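# Find an amber-lit faulty server or park at charger

## Task

Look along the aisle for a server whose front display glows amber rather than blue. If one does, finish facing its cabinet so that this server sits at the precise centre of the head camera image. The image must also include the server's front from roughly halfway up to its display, plus the entire display, viewed head-on (display included), barely angled, sharp and unobstructed. If no server is amber, finish parked within the taped charging area by the wall charger, with no part of the robot touching or overhanging the tape, and with the robot's front or back squarely facing the wall. In either case the plastic tote must stay upright, and the robot must not topple or finish leaning.

## Robot and tools

ROBOT. A Hello Robot Stretch 3 with a single telescoping arm that reaches out to the robot's right. The base has two drive wheels and a rear caster. It is 0.33 m long and 0.34 m wide with a rounded back, and it turns about the point midway between the drive wheels, 0.05 m behind the front edge. It cannot move sideways. A lift rides up a mast. With the arm retracted and the wrist folded, a spin sweeps a circle of radius 0.28 m. An unfolded, level gripper reaches past that circle. To move the gripper forward, drive the base.

FRAMES. Base frame: origin on the floor between the drive wheels, x forward, y left, z up, in metres. hand_pose (link pinch, where the closed fingertips meet) is given in this frame. Odometry frame: the base frame where the scene began. base_odometry counts only wheel rotation, so slipping shows up as travel. Heading is in radians, positive to the left, from -3.142 to 3.142. If turned_by_wheels and turned_by_imu disagree by more than 0.15 rad, believe turned_by_imu.

move. This runs one action. base holds exactly one key. translate_m is a straight drive in metres, forward positive, range -3 to 3. rotate_rad is a spin in place in radians, left positive, range -6.4 to 6.4. Both are offsets from where the base last measured itself in a state report. If the previous result showed motion still going, they count from where the base is when the command arrives.

joints is one object keyed by joint name, and every value is an absolute target:
- lift_m: 0 to 1.1 m
- arm_m: 0 to 0.52 m
- wrist_yaw_rad: -1.345 to 4.42. At 0 the gripper points along the arm; positive swings it toward the front.
- wrist_pitch_rad: -1.57 to 0.451. 0 is level; negative tips the fingers down.
- wrist_roll_rad: -2.911 to 2.918
- gripper_m: -0.089 to 0.179. Larger is wider.
- head_pan_rad: -3.953 to 1.73. 0 faces forward, positive turns left, -1.57 faces along the arm.
- head_tilt_rad: -1.53 to 0.419. Negative looks down.

speeds takes per-key caps on top speed, each no higher than the max. pace is "default" or "max". At default/max, translate is 0.12/0.30 m/s, rotate 0.76/1.90 rad/s, lift 0.11/0.15 m/s and arm 0.14/0.40 m/s. The base is capped at 0.10 m/s and 0.63 rad/s unless lift_m is under 0.30, arm_m under 0.03 and wrist_yaw_rad over 2.54.

contact_limits set effort thresholds from 1 to 100 percent that stop a motion, and each must come in the same action as its own command. arm_m takes a number. lift_m takes {"down": v, "up": v}; below about 12 it may stop while moving freely. translate_m and rotate_rad have no contact stop unless you set one here.

{"servos": "reboot"} must be sent by itself. It revives wrist or head servos that shut off after a torque fault.

cameras picks which images come back: head_camera, nav_camera, wrist_camera or all. [] returns none, and leaving it out returns all. blocking defaults to true and waits until everything stops. false returns within about 0.5 s while motion continues; wait(0) then shows progress in the line "earlier move". One action lasts at most 15 s, and a move is cut off after 14 s (time_out). Unknown keys make the call invalid, and out-of-range numbers get it refused.

OTHER TOOLS. wait(seconds 0 to 10) commands nothing new and returns like an empty move. stop brakes all running motions. read_state reports poses, joints, efforts, odometry, lidar and depth, which move results leave out. zoom_image(camera, region [x0,y0,x1,y1] in pixels of the latest full image, at most 504 by 504) gives a finer view. read_manual only returns licence text. finished_scene(scene: the current scene number) ends the scene for good, so the goal must already hold.

RESULTS. The line "move" reads done, or else the worst status. pictures lists the order of the images. base_status and joint_status give done, moving, off_target (came to rest short and may still be pushing), stopped, contact_stop (that joint goes slack), time_out or torque_fault. on_its_own describes things you did not command. There, "held at" is a target, not a reading. motor_effort is in percent, with the peak in brackets. If a move or wait is refused, or an uncommanded stop hits it, the later move, wait and finished_scene calls in that same reply are skipped.

SENSORS. lidar_m gives 12 sectors of 30 degrees: sector 1 straight ahead, then counter-clockwise (4 left, 7 behind, 10 right). It scans a plane 0.17 m high over 0.15 to 12 m. "-" means nothing seen or something very close. It misses glass and clear plastic. wrist_depth_mm (45 to 1000) and head_depth_mm (280 to 4000) are 7 by 7 grids in mm, starting top left. head_camera images arrive rotated, so turn them a quarter clockwise to view upright. nav_camera images need a quarter turn counter-clockwise. Head pan and tilt aim both head cameras.

CAUTIONS. Before folding (wrist_yaw_rad to 3.0) or unfolding the wrist, put lift_m between 0.32 and 0.95, wrist_pitch_rad at -0.4 and roll near 0. If yaw is below -0.4, keep pitch at -0.5 or lower. The wrist, head and an unlimited base push without stopping; long pushes trip servos. Pushing the arm against something solid with the gripper above about 0.45 m, or driving while hooked on something, can tip the robot. If base_tilt shows a lean, back off. To grip, command less than the object's width; to release, open by at least 0.05 more than its width. Do not drop things, slam, strike or shove hard. Keep the tote upright, and keep the robot upright and level.

Each tool is called after "Call:" as a command line: name --argument value for each argument, lists and objects as JSON in quotes; but a table of rows of numbers goes row by row, as --pt "numbers of a row", without its own name.

## Session

Call:
move

Call:
read_state

Scene clock: 0.00 s.
pictures: head_camera (sideways), nav_camera (sideways), wrist_camera
Images, in order (width x height): head_camera 896x504, nav_camera 672x504, wrist_camera 644x364.

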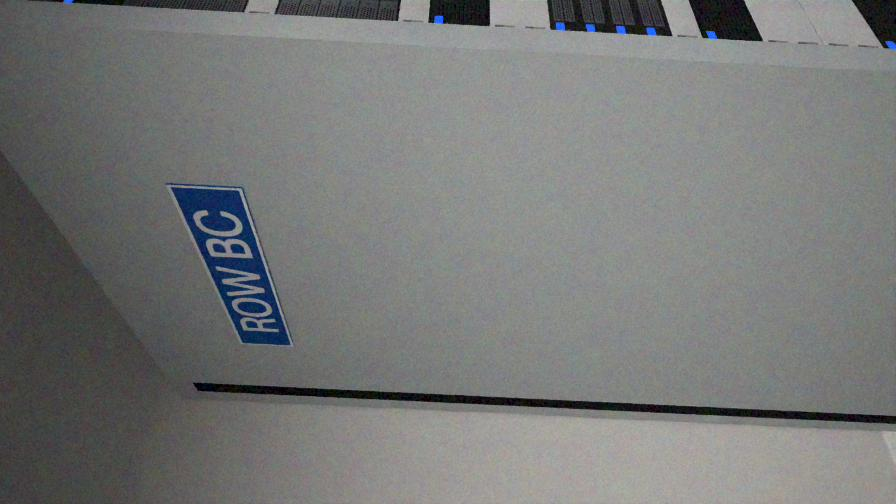

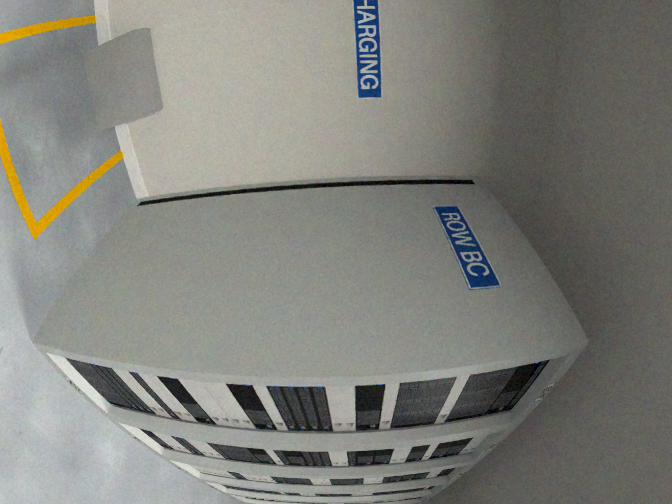

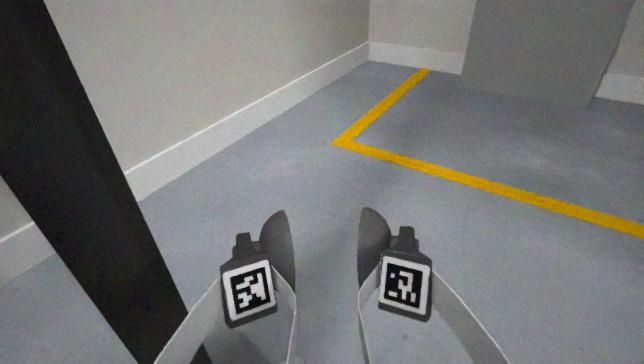

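Scene clock: 0.00 s.
base_odometry: x=+0.000 y=+0.000 heading=+0.000
turned_by_wheels: +0.000
turned_by_imu: +0.000
base_tilt: forward=+1.1 right=-1.6
lidar_m: 0.87 1.47 1.30 0.85 0.78 0.79 0.99 2.04 1.23 1.36 2.66 0.85
head_depth_mm: 777 776 783 785 784 906 912 / 857 849 843 836 829 822 818 / 974 965 957 947 943 931 926 / 1597 1118 1106 1097 1087 1072 1058 / 1762 1329 1310 1292 1274 1264 1244 / 1646 1631 1619 1576 1561 1536 1511 / 1543 1545 1563 1581 1596 1604 1615
base_status: not commanded
joint_positions: lift_m=+0.445 arm_m=+0.001 wrist_yaw_rad=+2.826 wrist_pitch_rad=-0.448 wrist_roll_rad=+0.000 gripper_m=+0.037 head_pan_rad=+0.000 head_tilt_rad=-0.003
joint_status: not commanded
measured_speeds: all 0
motor_effort: left_wheel=-0.3 right_wheel=-0.3 lift_m=+21.6 arm_m=-3.7 wrist_yaw_rad=+0.2 wrist_pitch_rad=+3.0 wrist_roll_rad=+0.1 gripper_m=+0.1 head_pan_rad=+0.7 head_tilt_rad=+7.3
hand_pose: x=+0.0471 y=+0.0640 z=+0.4511 quat_wxyz=(+0.264, +0.705, +0.047, +0.656) (m; base frame)
wrist_depth_mm: 675 - - - - - - / 156 - - - - - - / 151 - - - - - - / 161 183 - - - - - / 175 188 151 150 150 - - / - 211 129 - 126 - - / - 219 110 - - 91 -
pictures: none

Call:
move --joints '{"head_pan_rad":1.5,"head_tilt_rad":-0.4}' --cameras '["nav_camera"]'

Call:
move --joints '{"head_pan_rad":0.3,"head_tilt_rad":-0.4}' --cameras '["nav_camera"]'

Call:
move --joints '{"head_pan_rad":-0.9,"head_tilt_rad":-0.4}' --cameras '["nav_camera"]'

Call:
move --joints '{"head_pan_rad":-2.1,"head_tilt_rad":-0.4}' --cameras '["nav_camera"]'

Call:
move --joints '{"head_pan_rad":-3.3,"head_tilt_rad":-0.4}' --cameras '["nav_camera"]'

Scene clock: 7.07 s.
move: done
joint_status: all done
pictures: nav_camera (sideways)

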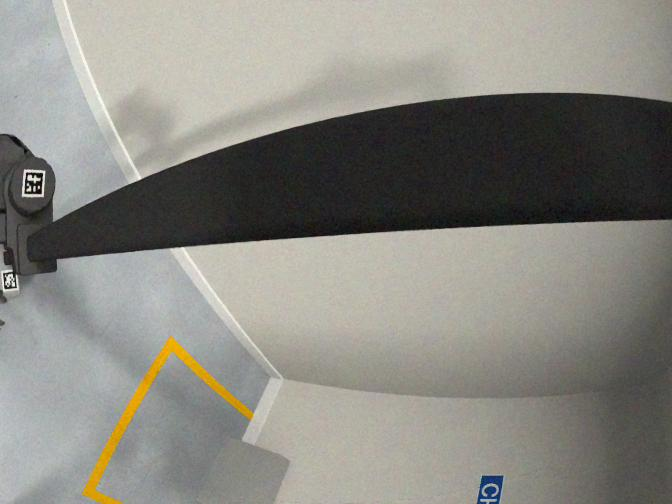

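Scene clock: 8.20 s.
move: done
joint_status: all done
pictures: nav_camera (sideways)

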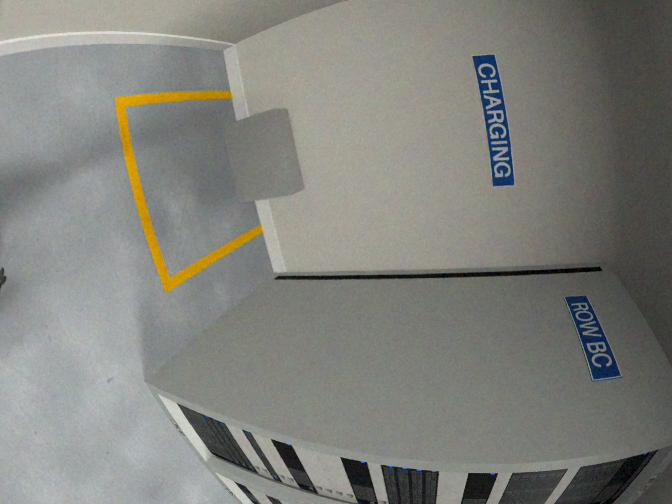

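Scene clock: 9.30 s.
move: done
joint_status: all done
pictures: nav_camera (sideways)

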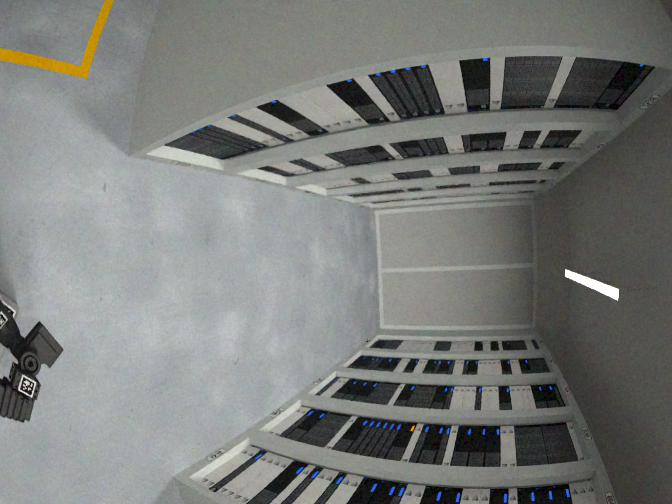

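Scene clock: 10.40 s.
move: done
joint_status: all done
pictures: nav_camera (sideways)

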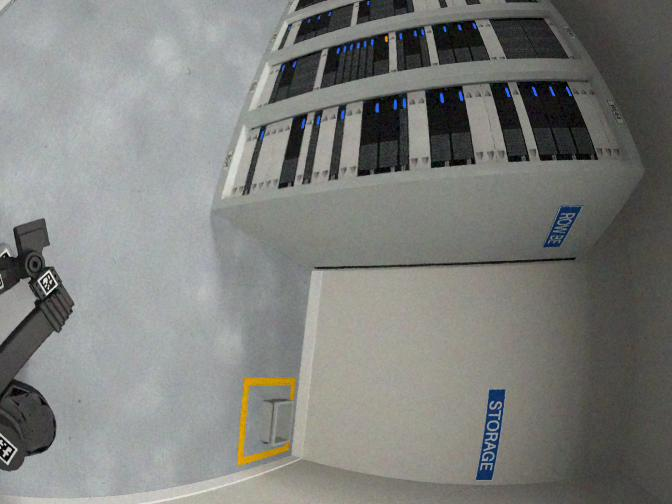

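Scene clock: 11.50 s.
move: done
joint_status: all done
pictures: nav_camera (sideways)

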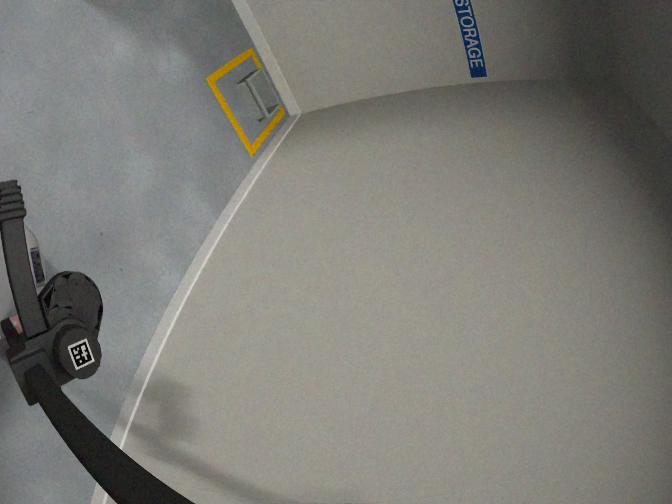

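Call:
move --joints '{"head_pan_rad":-1.3,"head_tilt_rad":-0.15}'

Call:
zoom_image --camera "head_camera" --region '[200, 0, 700, 504]'

Call:
move --joints '{"head_pan_rad":-3.0,"head_tilt_rad":-1.0}'

Call:
move --joints '{"head_pan_rad":-1.6,"head_tilt_rad":-1.2}'

Call:
read_state

Scene clock: 19.67 s.
move: done
joint_status: all done
pictures: head_camera (sideways), nav_camera (sideways), wrist_camera

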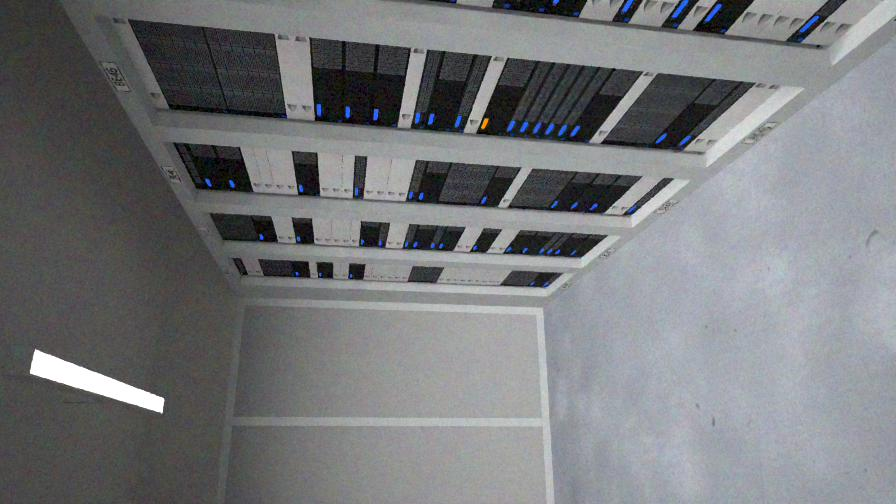

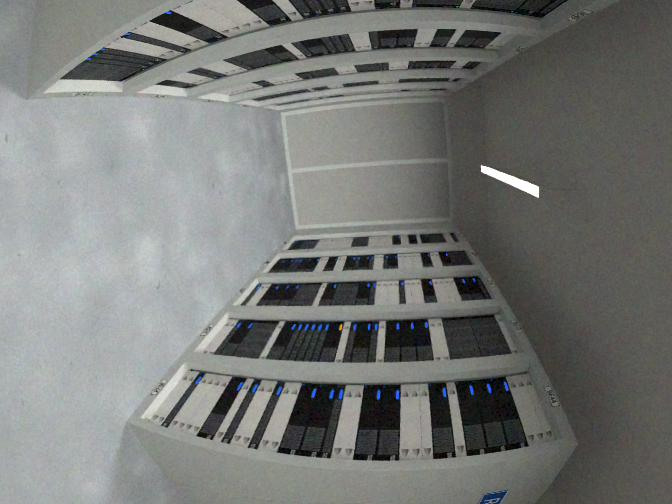

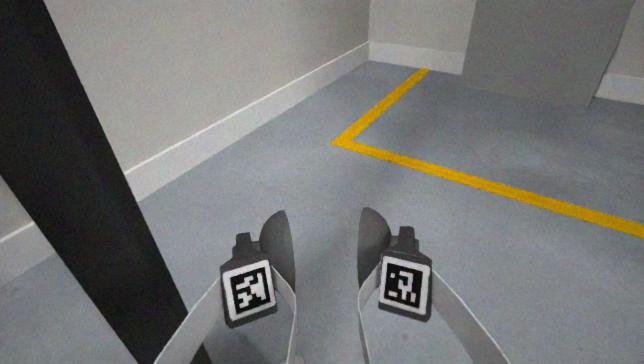

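Scaled by 1.000.

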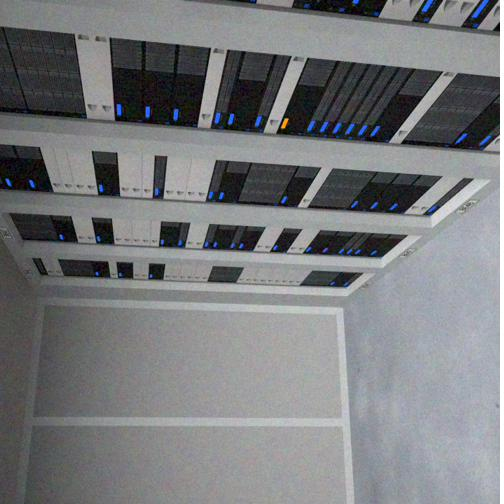

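Scene clock: 20.93 s.
move: done
joint_status: all done
pictures: head_camera (sideways), nav_camera (sideways), wrist_camera

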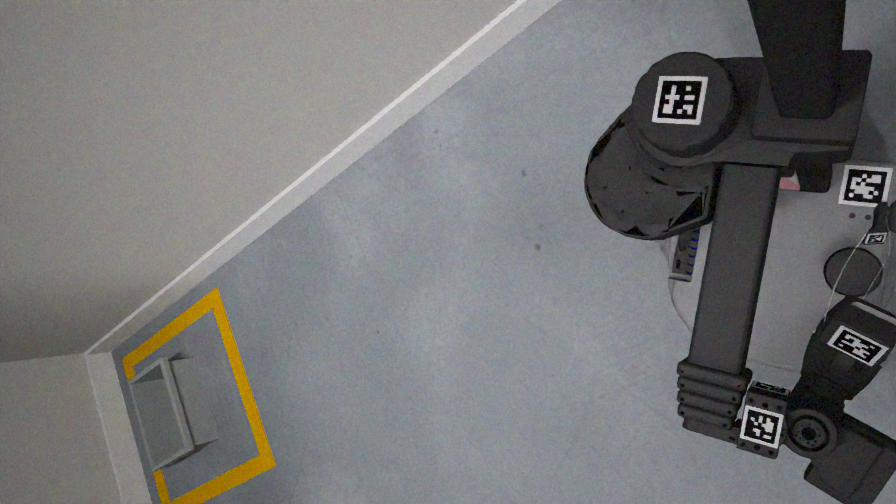

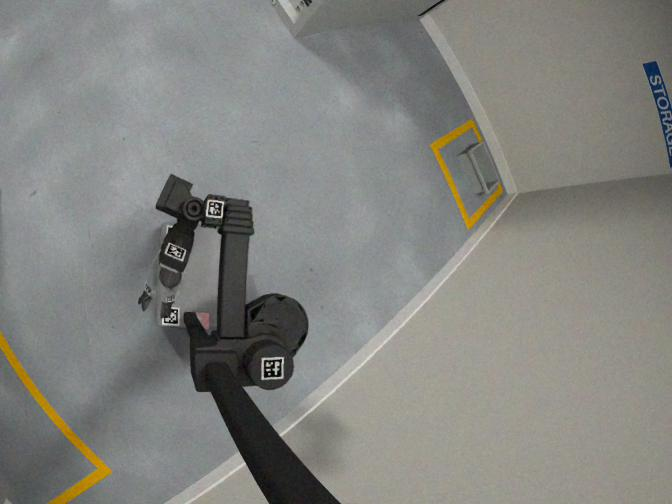

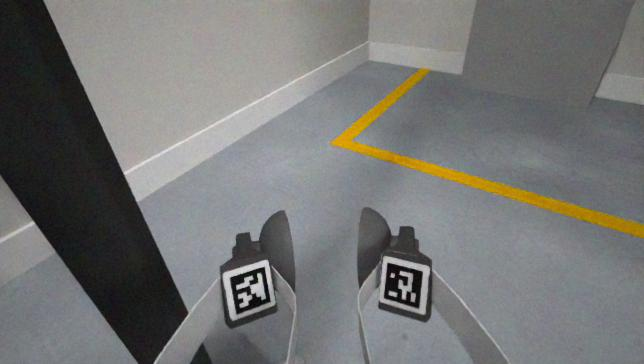

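Scene clock: 22.10 s.
move: done
joint_status: all done
pictures: head_camera (sideways), nav_camera (sideways), wrist_camera

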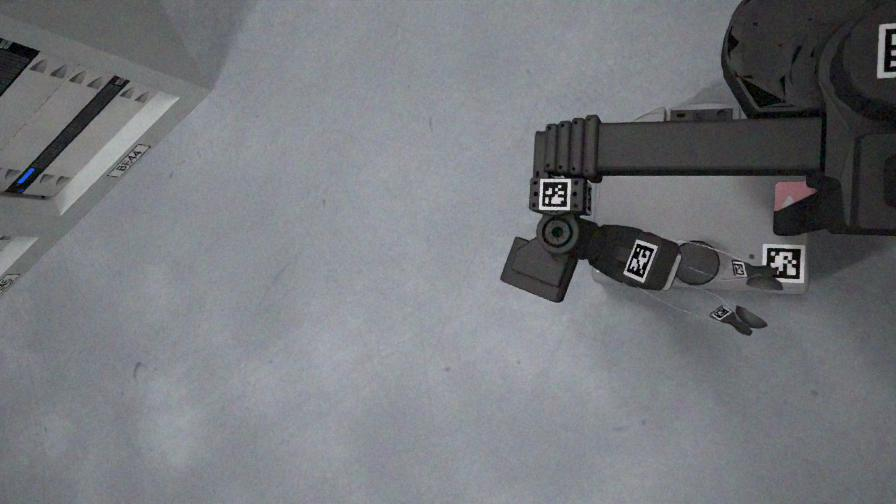

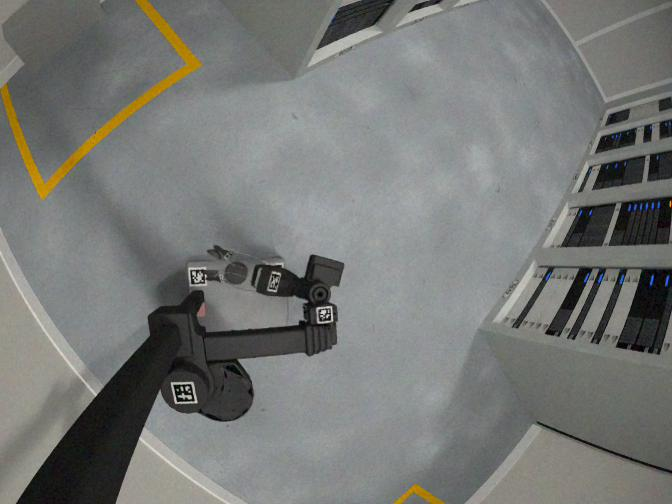

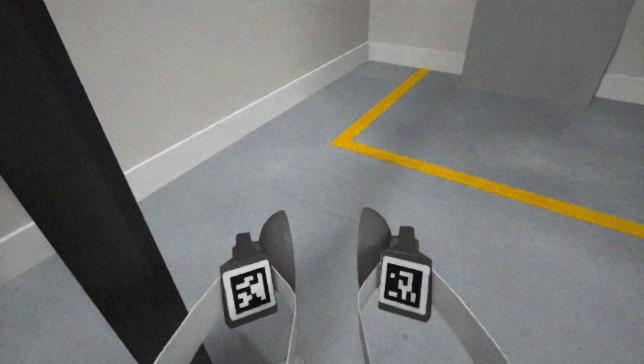

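Scene clock: 22.10 s.
base_odometry: x=+0.000 y=+0.000 heading=+0.000
turned_by_wheels: +0.000
turned_by_imu: +0.000
base_tilt: forward=+0.9 right=-1.6
lidar_m: 0.87 1.47 1.30 0.85 0.78 0.79 0.99 2.04 1.23 1.36 2.65 0.85
head_depth_mm: 1253 1566 1481 1363 1267 1177 520 / 1429 1564 1473 1365 1252 573 505 / 1631 1612 1479 1363 602 1007 512 / 1745 1613 1473 1367 682 1009 1074 / 1764 1609 1465 1352 1262 1170 1102 / 1764 1610 1468 1349 1261 1165 1102 / 1761 1598 1473 1357 1257 1171 1104
base_status: not commanded
joint_positions: lift_m=+0.445 arm_m=+0.001 wrist_yaw_rad=+2.826 wrist_pitch_rad=-0.448 wrist_roll_rad=+0.000 gripper_m=+0.037 head_pan_rad=-1.578 head_tilt_rad=-1.207
joint_status: all done
measured_speeds: all 0
motor_effort: left_wheel=+0.4(1.5) right_wheel=-0.4(0.8) lift_m=+36.7(37.4) arm_m=-16.7(17.2) wrist_yaw_rad=-0.1(0.6) wrist_pitch_rad=+2.7(3.2) wrist_roll_rad=+0.1(0.3) gripper_m=+0.5(0.6) head_pan_rad=-0.2(4.3) head_tilt_rad=-5.0(9.0)
hand_pose: x=+0.0471 y=+0.0640 z=+0.4511 quat_wxyz=(+0.264, +0.705, +0.047, +0.656) (m; base frame)
wrist_depth_mm: 698 - - - - - - / 155 - - - - - - / 151 - - - - - - / 161 183 - - - - - / 175 187 151 150 150 - - / - 209 129 - 126 - - / - 221 110 - - 91 -
pictures: none

Call:
move --base '{"rotate_rad":-0.99}' --joints '{"head_pan_rad":0,"head_tilt_rad":-0.3}'

Call:
read_state

Scene clock: 50.57 s.
move: done
base_status: done
joint_status: all done
pictures: head_camera (sideways), nav_camera (sideways), wrist_camera

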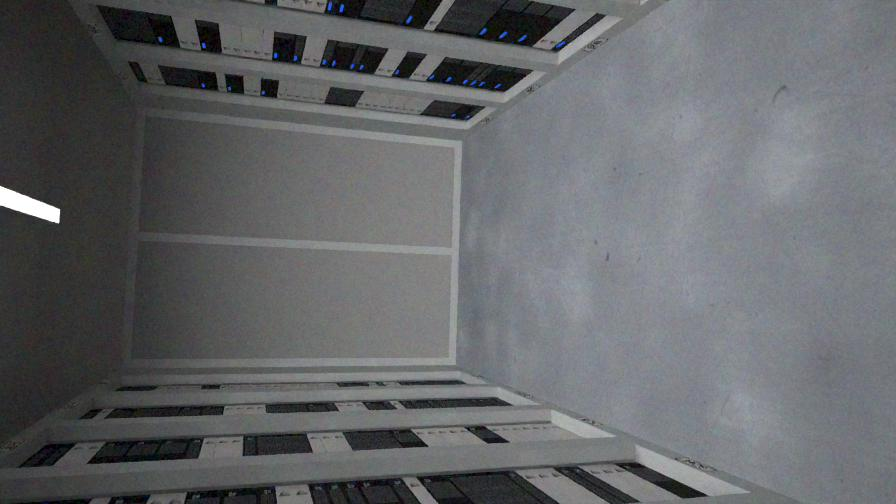

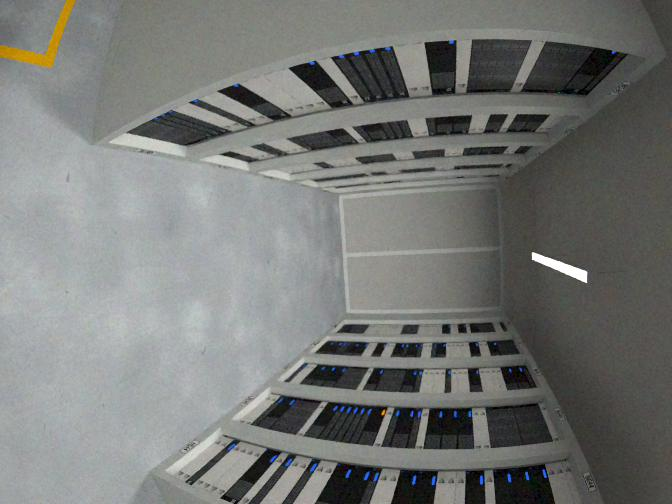

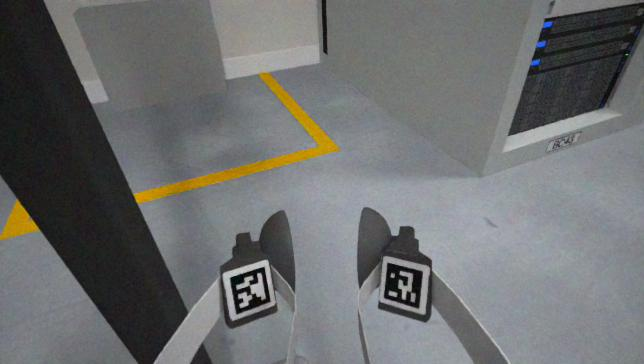

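Scene clock: 50.57 s.
base_odometry: x=+0.000 y=+0.000 heading=-0.989
turned_by_wheels: +0.000
turned_by_imu: +0.000
base_tilt: forward=+0.9 right=-1.5
lidar_m: 2.99 0.85 0.91 1.47 1.21 0.83 0.78 0.80 1.03 2.15 1.23 1.41
head_depth_mm: 3122 2721 2525 2581 2451 1920 1495 / 3473 3571 3628 3616 2700 1914 1484 / 3543 3678 3866 - 2668 1885 1470 / 3479 3665 3853 - 2621 1882 1457 / 3493 3620 3897 - 2607 1860 1467 / 3151 2754 2981 3131 2591 1854 1455 / 1627 1665 1752 1851 1938 1765 1437
base_status: done
joint_positions: lift_m=+0.445 arm_m=+0.001 wrist_yaw_rad=+2.826 wrist_pitch_rad=-0.448 wrist_roll_rad=+0.000 gripper_m=+0.037 head_pan_rad=+0.006 head_tilt_rad=-0.296
joint_status: all done
measured_speeds: all 0
motor_effort: left_wheel=+11.7(14.9) right_wheel=-11.3(16.8) lift_m=+37.0(37.3) arm_m=-16.4(17.0) wrist_yaw_rad=-0.2(0.7) wrist_pitch_rad=+2.7(3.1) wrist_roll_rad=+0.3(0.4) gripper_m=+0.0(0.8) head_pan_rad=-2.9(4.9) head_tilt_rad=-1.6(6.1)
hand_pose: x=+0.0471 y=+0.0640 z=+0.4511 quat_wxyz=(+0.264, +0.705, +0.047, +0.656) (m; base frame)
wrist_depth_mm: - - - - - - 918 / 159 - - - - 914 - / 151 - - - - 994 - / 161 199 - - - - - / 175 187 151 150 150 - - / - 212 129 - 126 - - / - 219 110 - - 91 -
pictures: none
From your last robot call:
turned_by_wheels: -0.989
turned_by_imu: -1.005

Call:
move --base '{"rotate_rad":0.04}' --joints '{"lift_m":0.28,"head_pan_rad":-1.57,"head_tilt_rad":-0.4}' --cameras '[]'

Call:
move --base '{"translate_m":1.4}' --pace "max"

Call:
read_state

Scene clock: 66.00 s.
move: done
base_status: done
joint_status: all done
pictures: none

Scene clock: 72.03 s.
move: done
base_status: done
pictures: head_camera (sideways), nav_camera (sideways), wrist_camera

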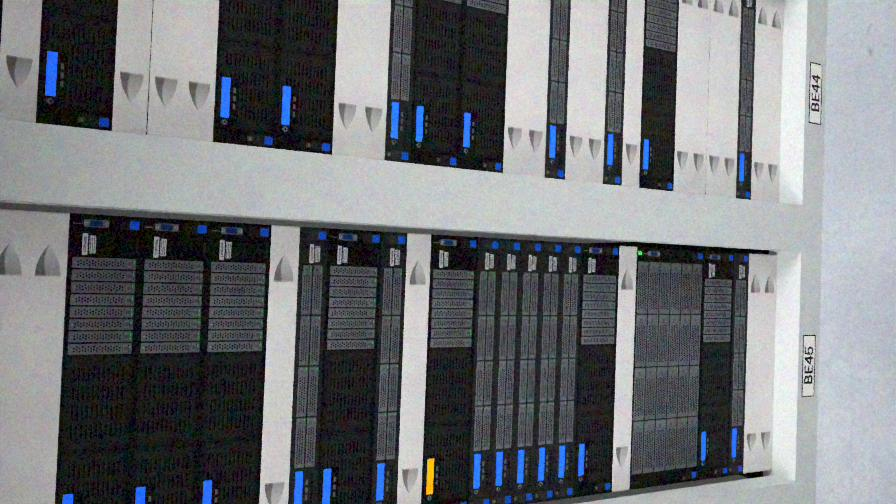

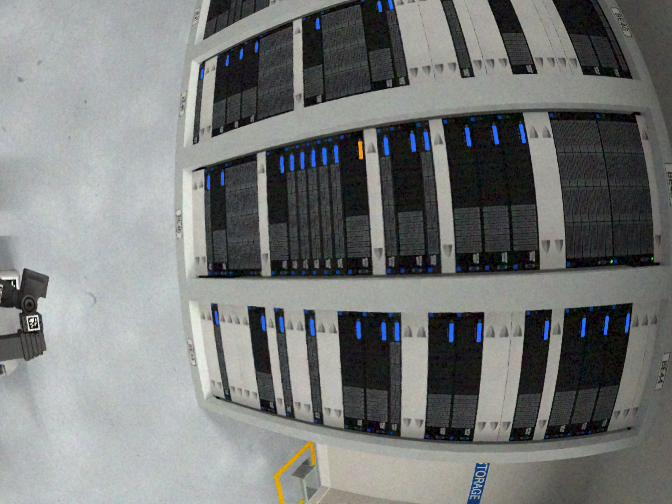

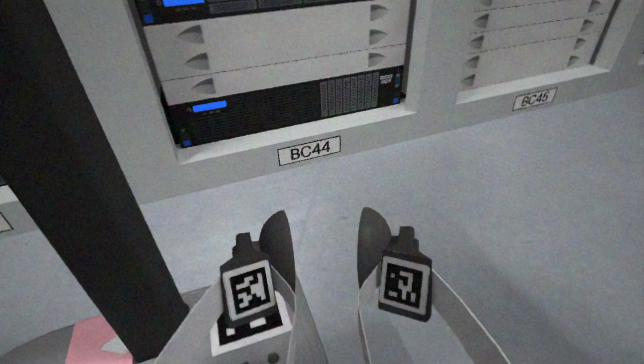

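Scene clock: 72.03 s.
base_odometry: x=+0.815 y=-1.139 heading=-0.950
turned_by_wheels: +0.000
turned_by_imu: +0.000
base_tilt: forward=+1.1 right=-1.7
lidar_m: 2.35 0.87 0.62 0.54 0.55 0.82 2.18 2.25 1.07 0.97 1.05 1.41
head_depth_mm: 841 905 982 1070 1181 1313 1369 / 830 906 982 1069 1171 1308 1363 / 797 849 919 1018 1146 1295 1358 / 840 902 980 1052 1157 1270 1340 / 840 902 975 1065 1169 1304 1332 / 837 904 978 1062 1173 1301 1335 / 836 903 977 1069 1173 1288 1318
base_status: done
joint_positions: lift_m=+0.280 arm_m=+0.001 wrist_yaw_rad=+2.826 wrist_pitch_rad=-0.449 wrist_roll_rad=+0.000 gripper_m=+0.037 head_pan_rad=-1.570 head_tilt_rad=-0.400
joint_status: not commanded
measured_speeds: all 0
motor_effort: left_wheel=+1.7(12.2) right_wheel=+6.3(14.2) lift_m=+33.1(37.4) arm_m=-15.5(16.6) wrist_yaw_rad=+0.2(0.8) wrist_pitch_rad=+3.3(3.3) wrist_roll_rad=+0.2(0.4) gripper_m=+0.0(0.7) head_pan_rad=+3.0(3.6) head_tilt_rad=+4.9(5.6)
hand_pose: x=+0.0471 y=+0.0639 z=+0.2858 quat_wxyz=(+0.264, +0.705, +0.047, +0.656) (m; base frame)
wrist_depth_mm: 462 538 600 651 690 806 877 / 158 540 649 699 746 877 962 / 151 573 678 737 767 - - / 161 605 672 - - - - / 175 188 151 150 150 - - / - 210 129 147 126 - - / 259 226 250 251 - 91 -
pictures: none
From your last robot call:
turned_by_imu: +0.009

Call:
move --base '{"translate_m":0.2}'

Scene clock: 79.83 s.
move: done
base_status: done
pictures: head_camera (sideways), nav_camera (sideways), wrist_camera

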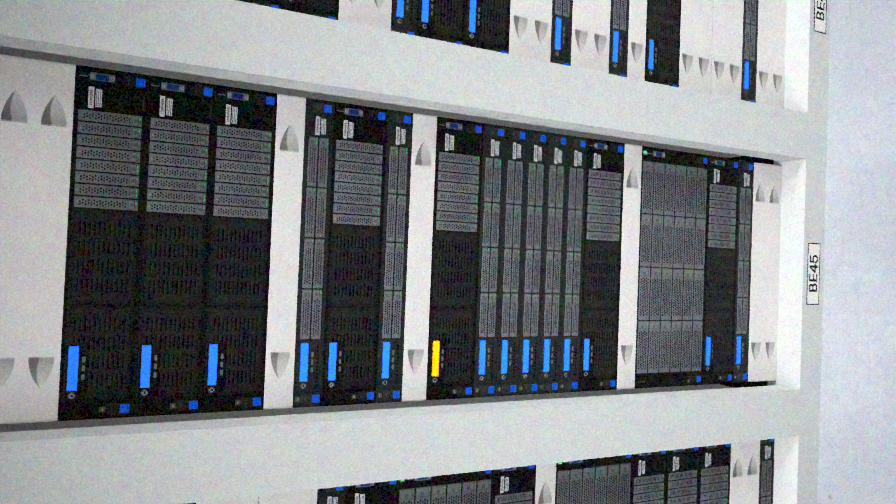

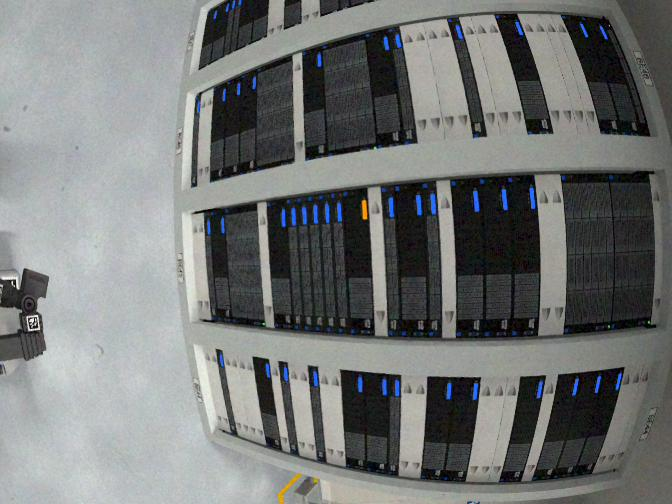

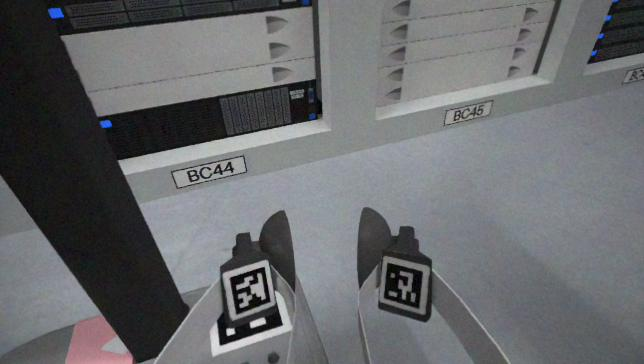

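Call:
finished_scene --scene 1

The scene is finished: the task was done.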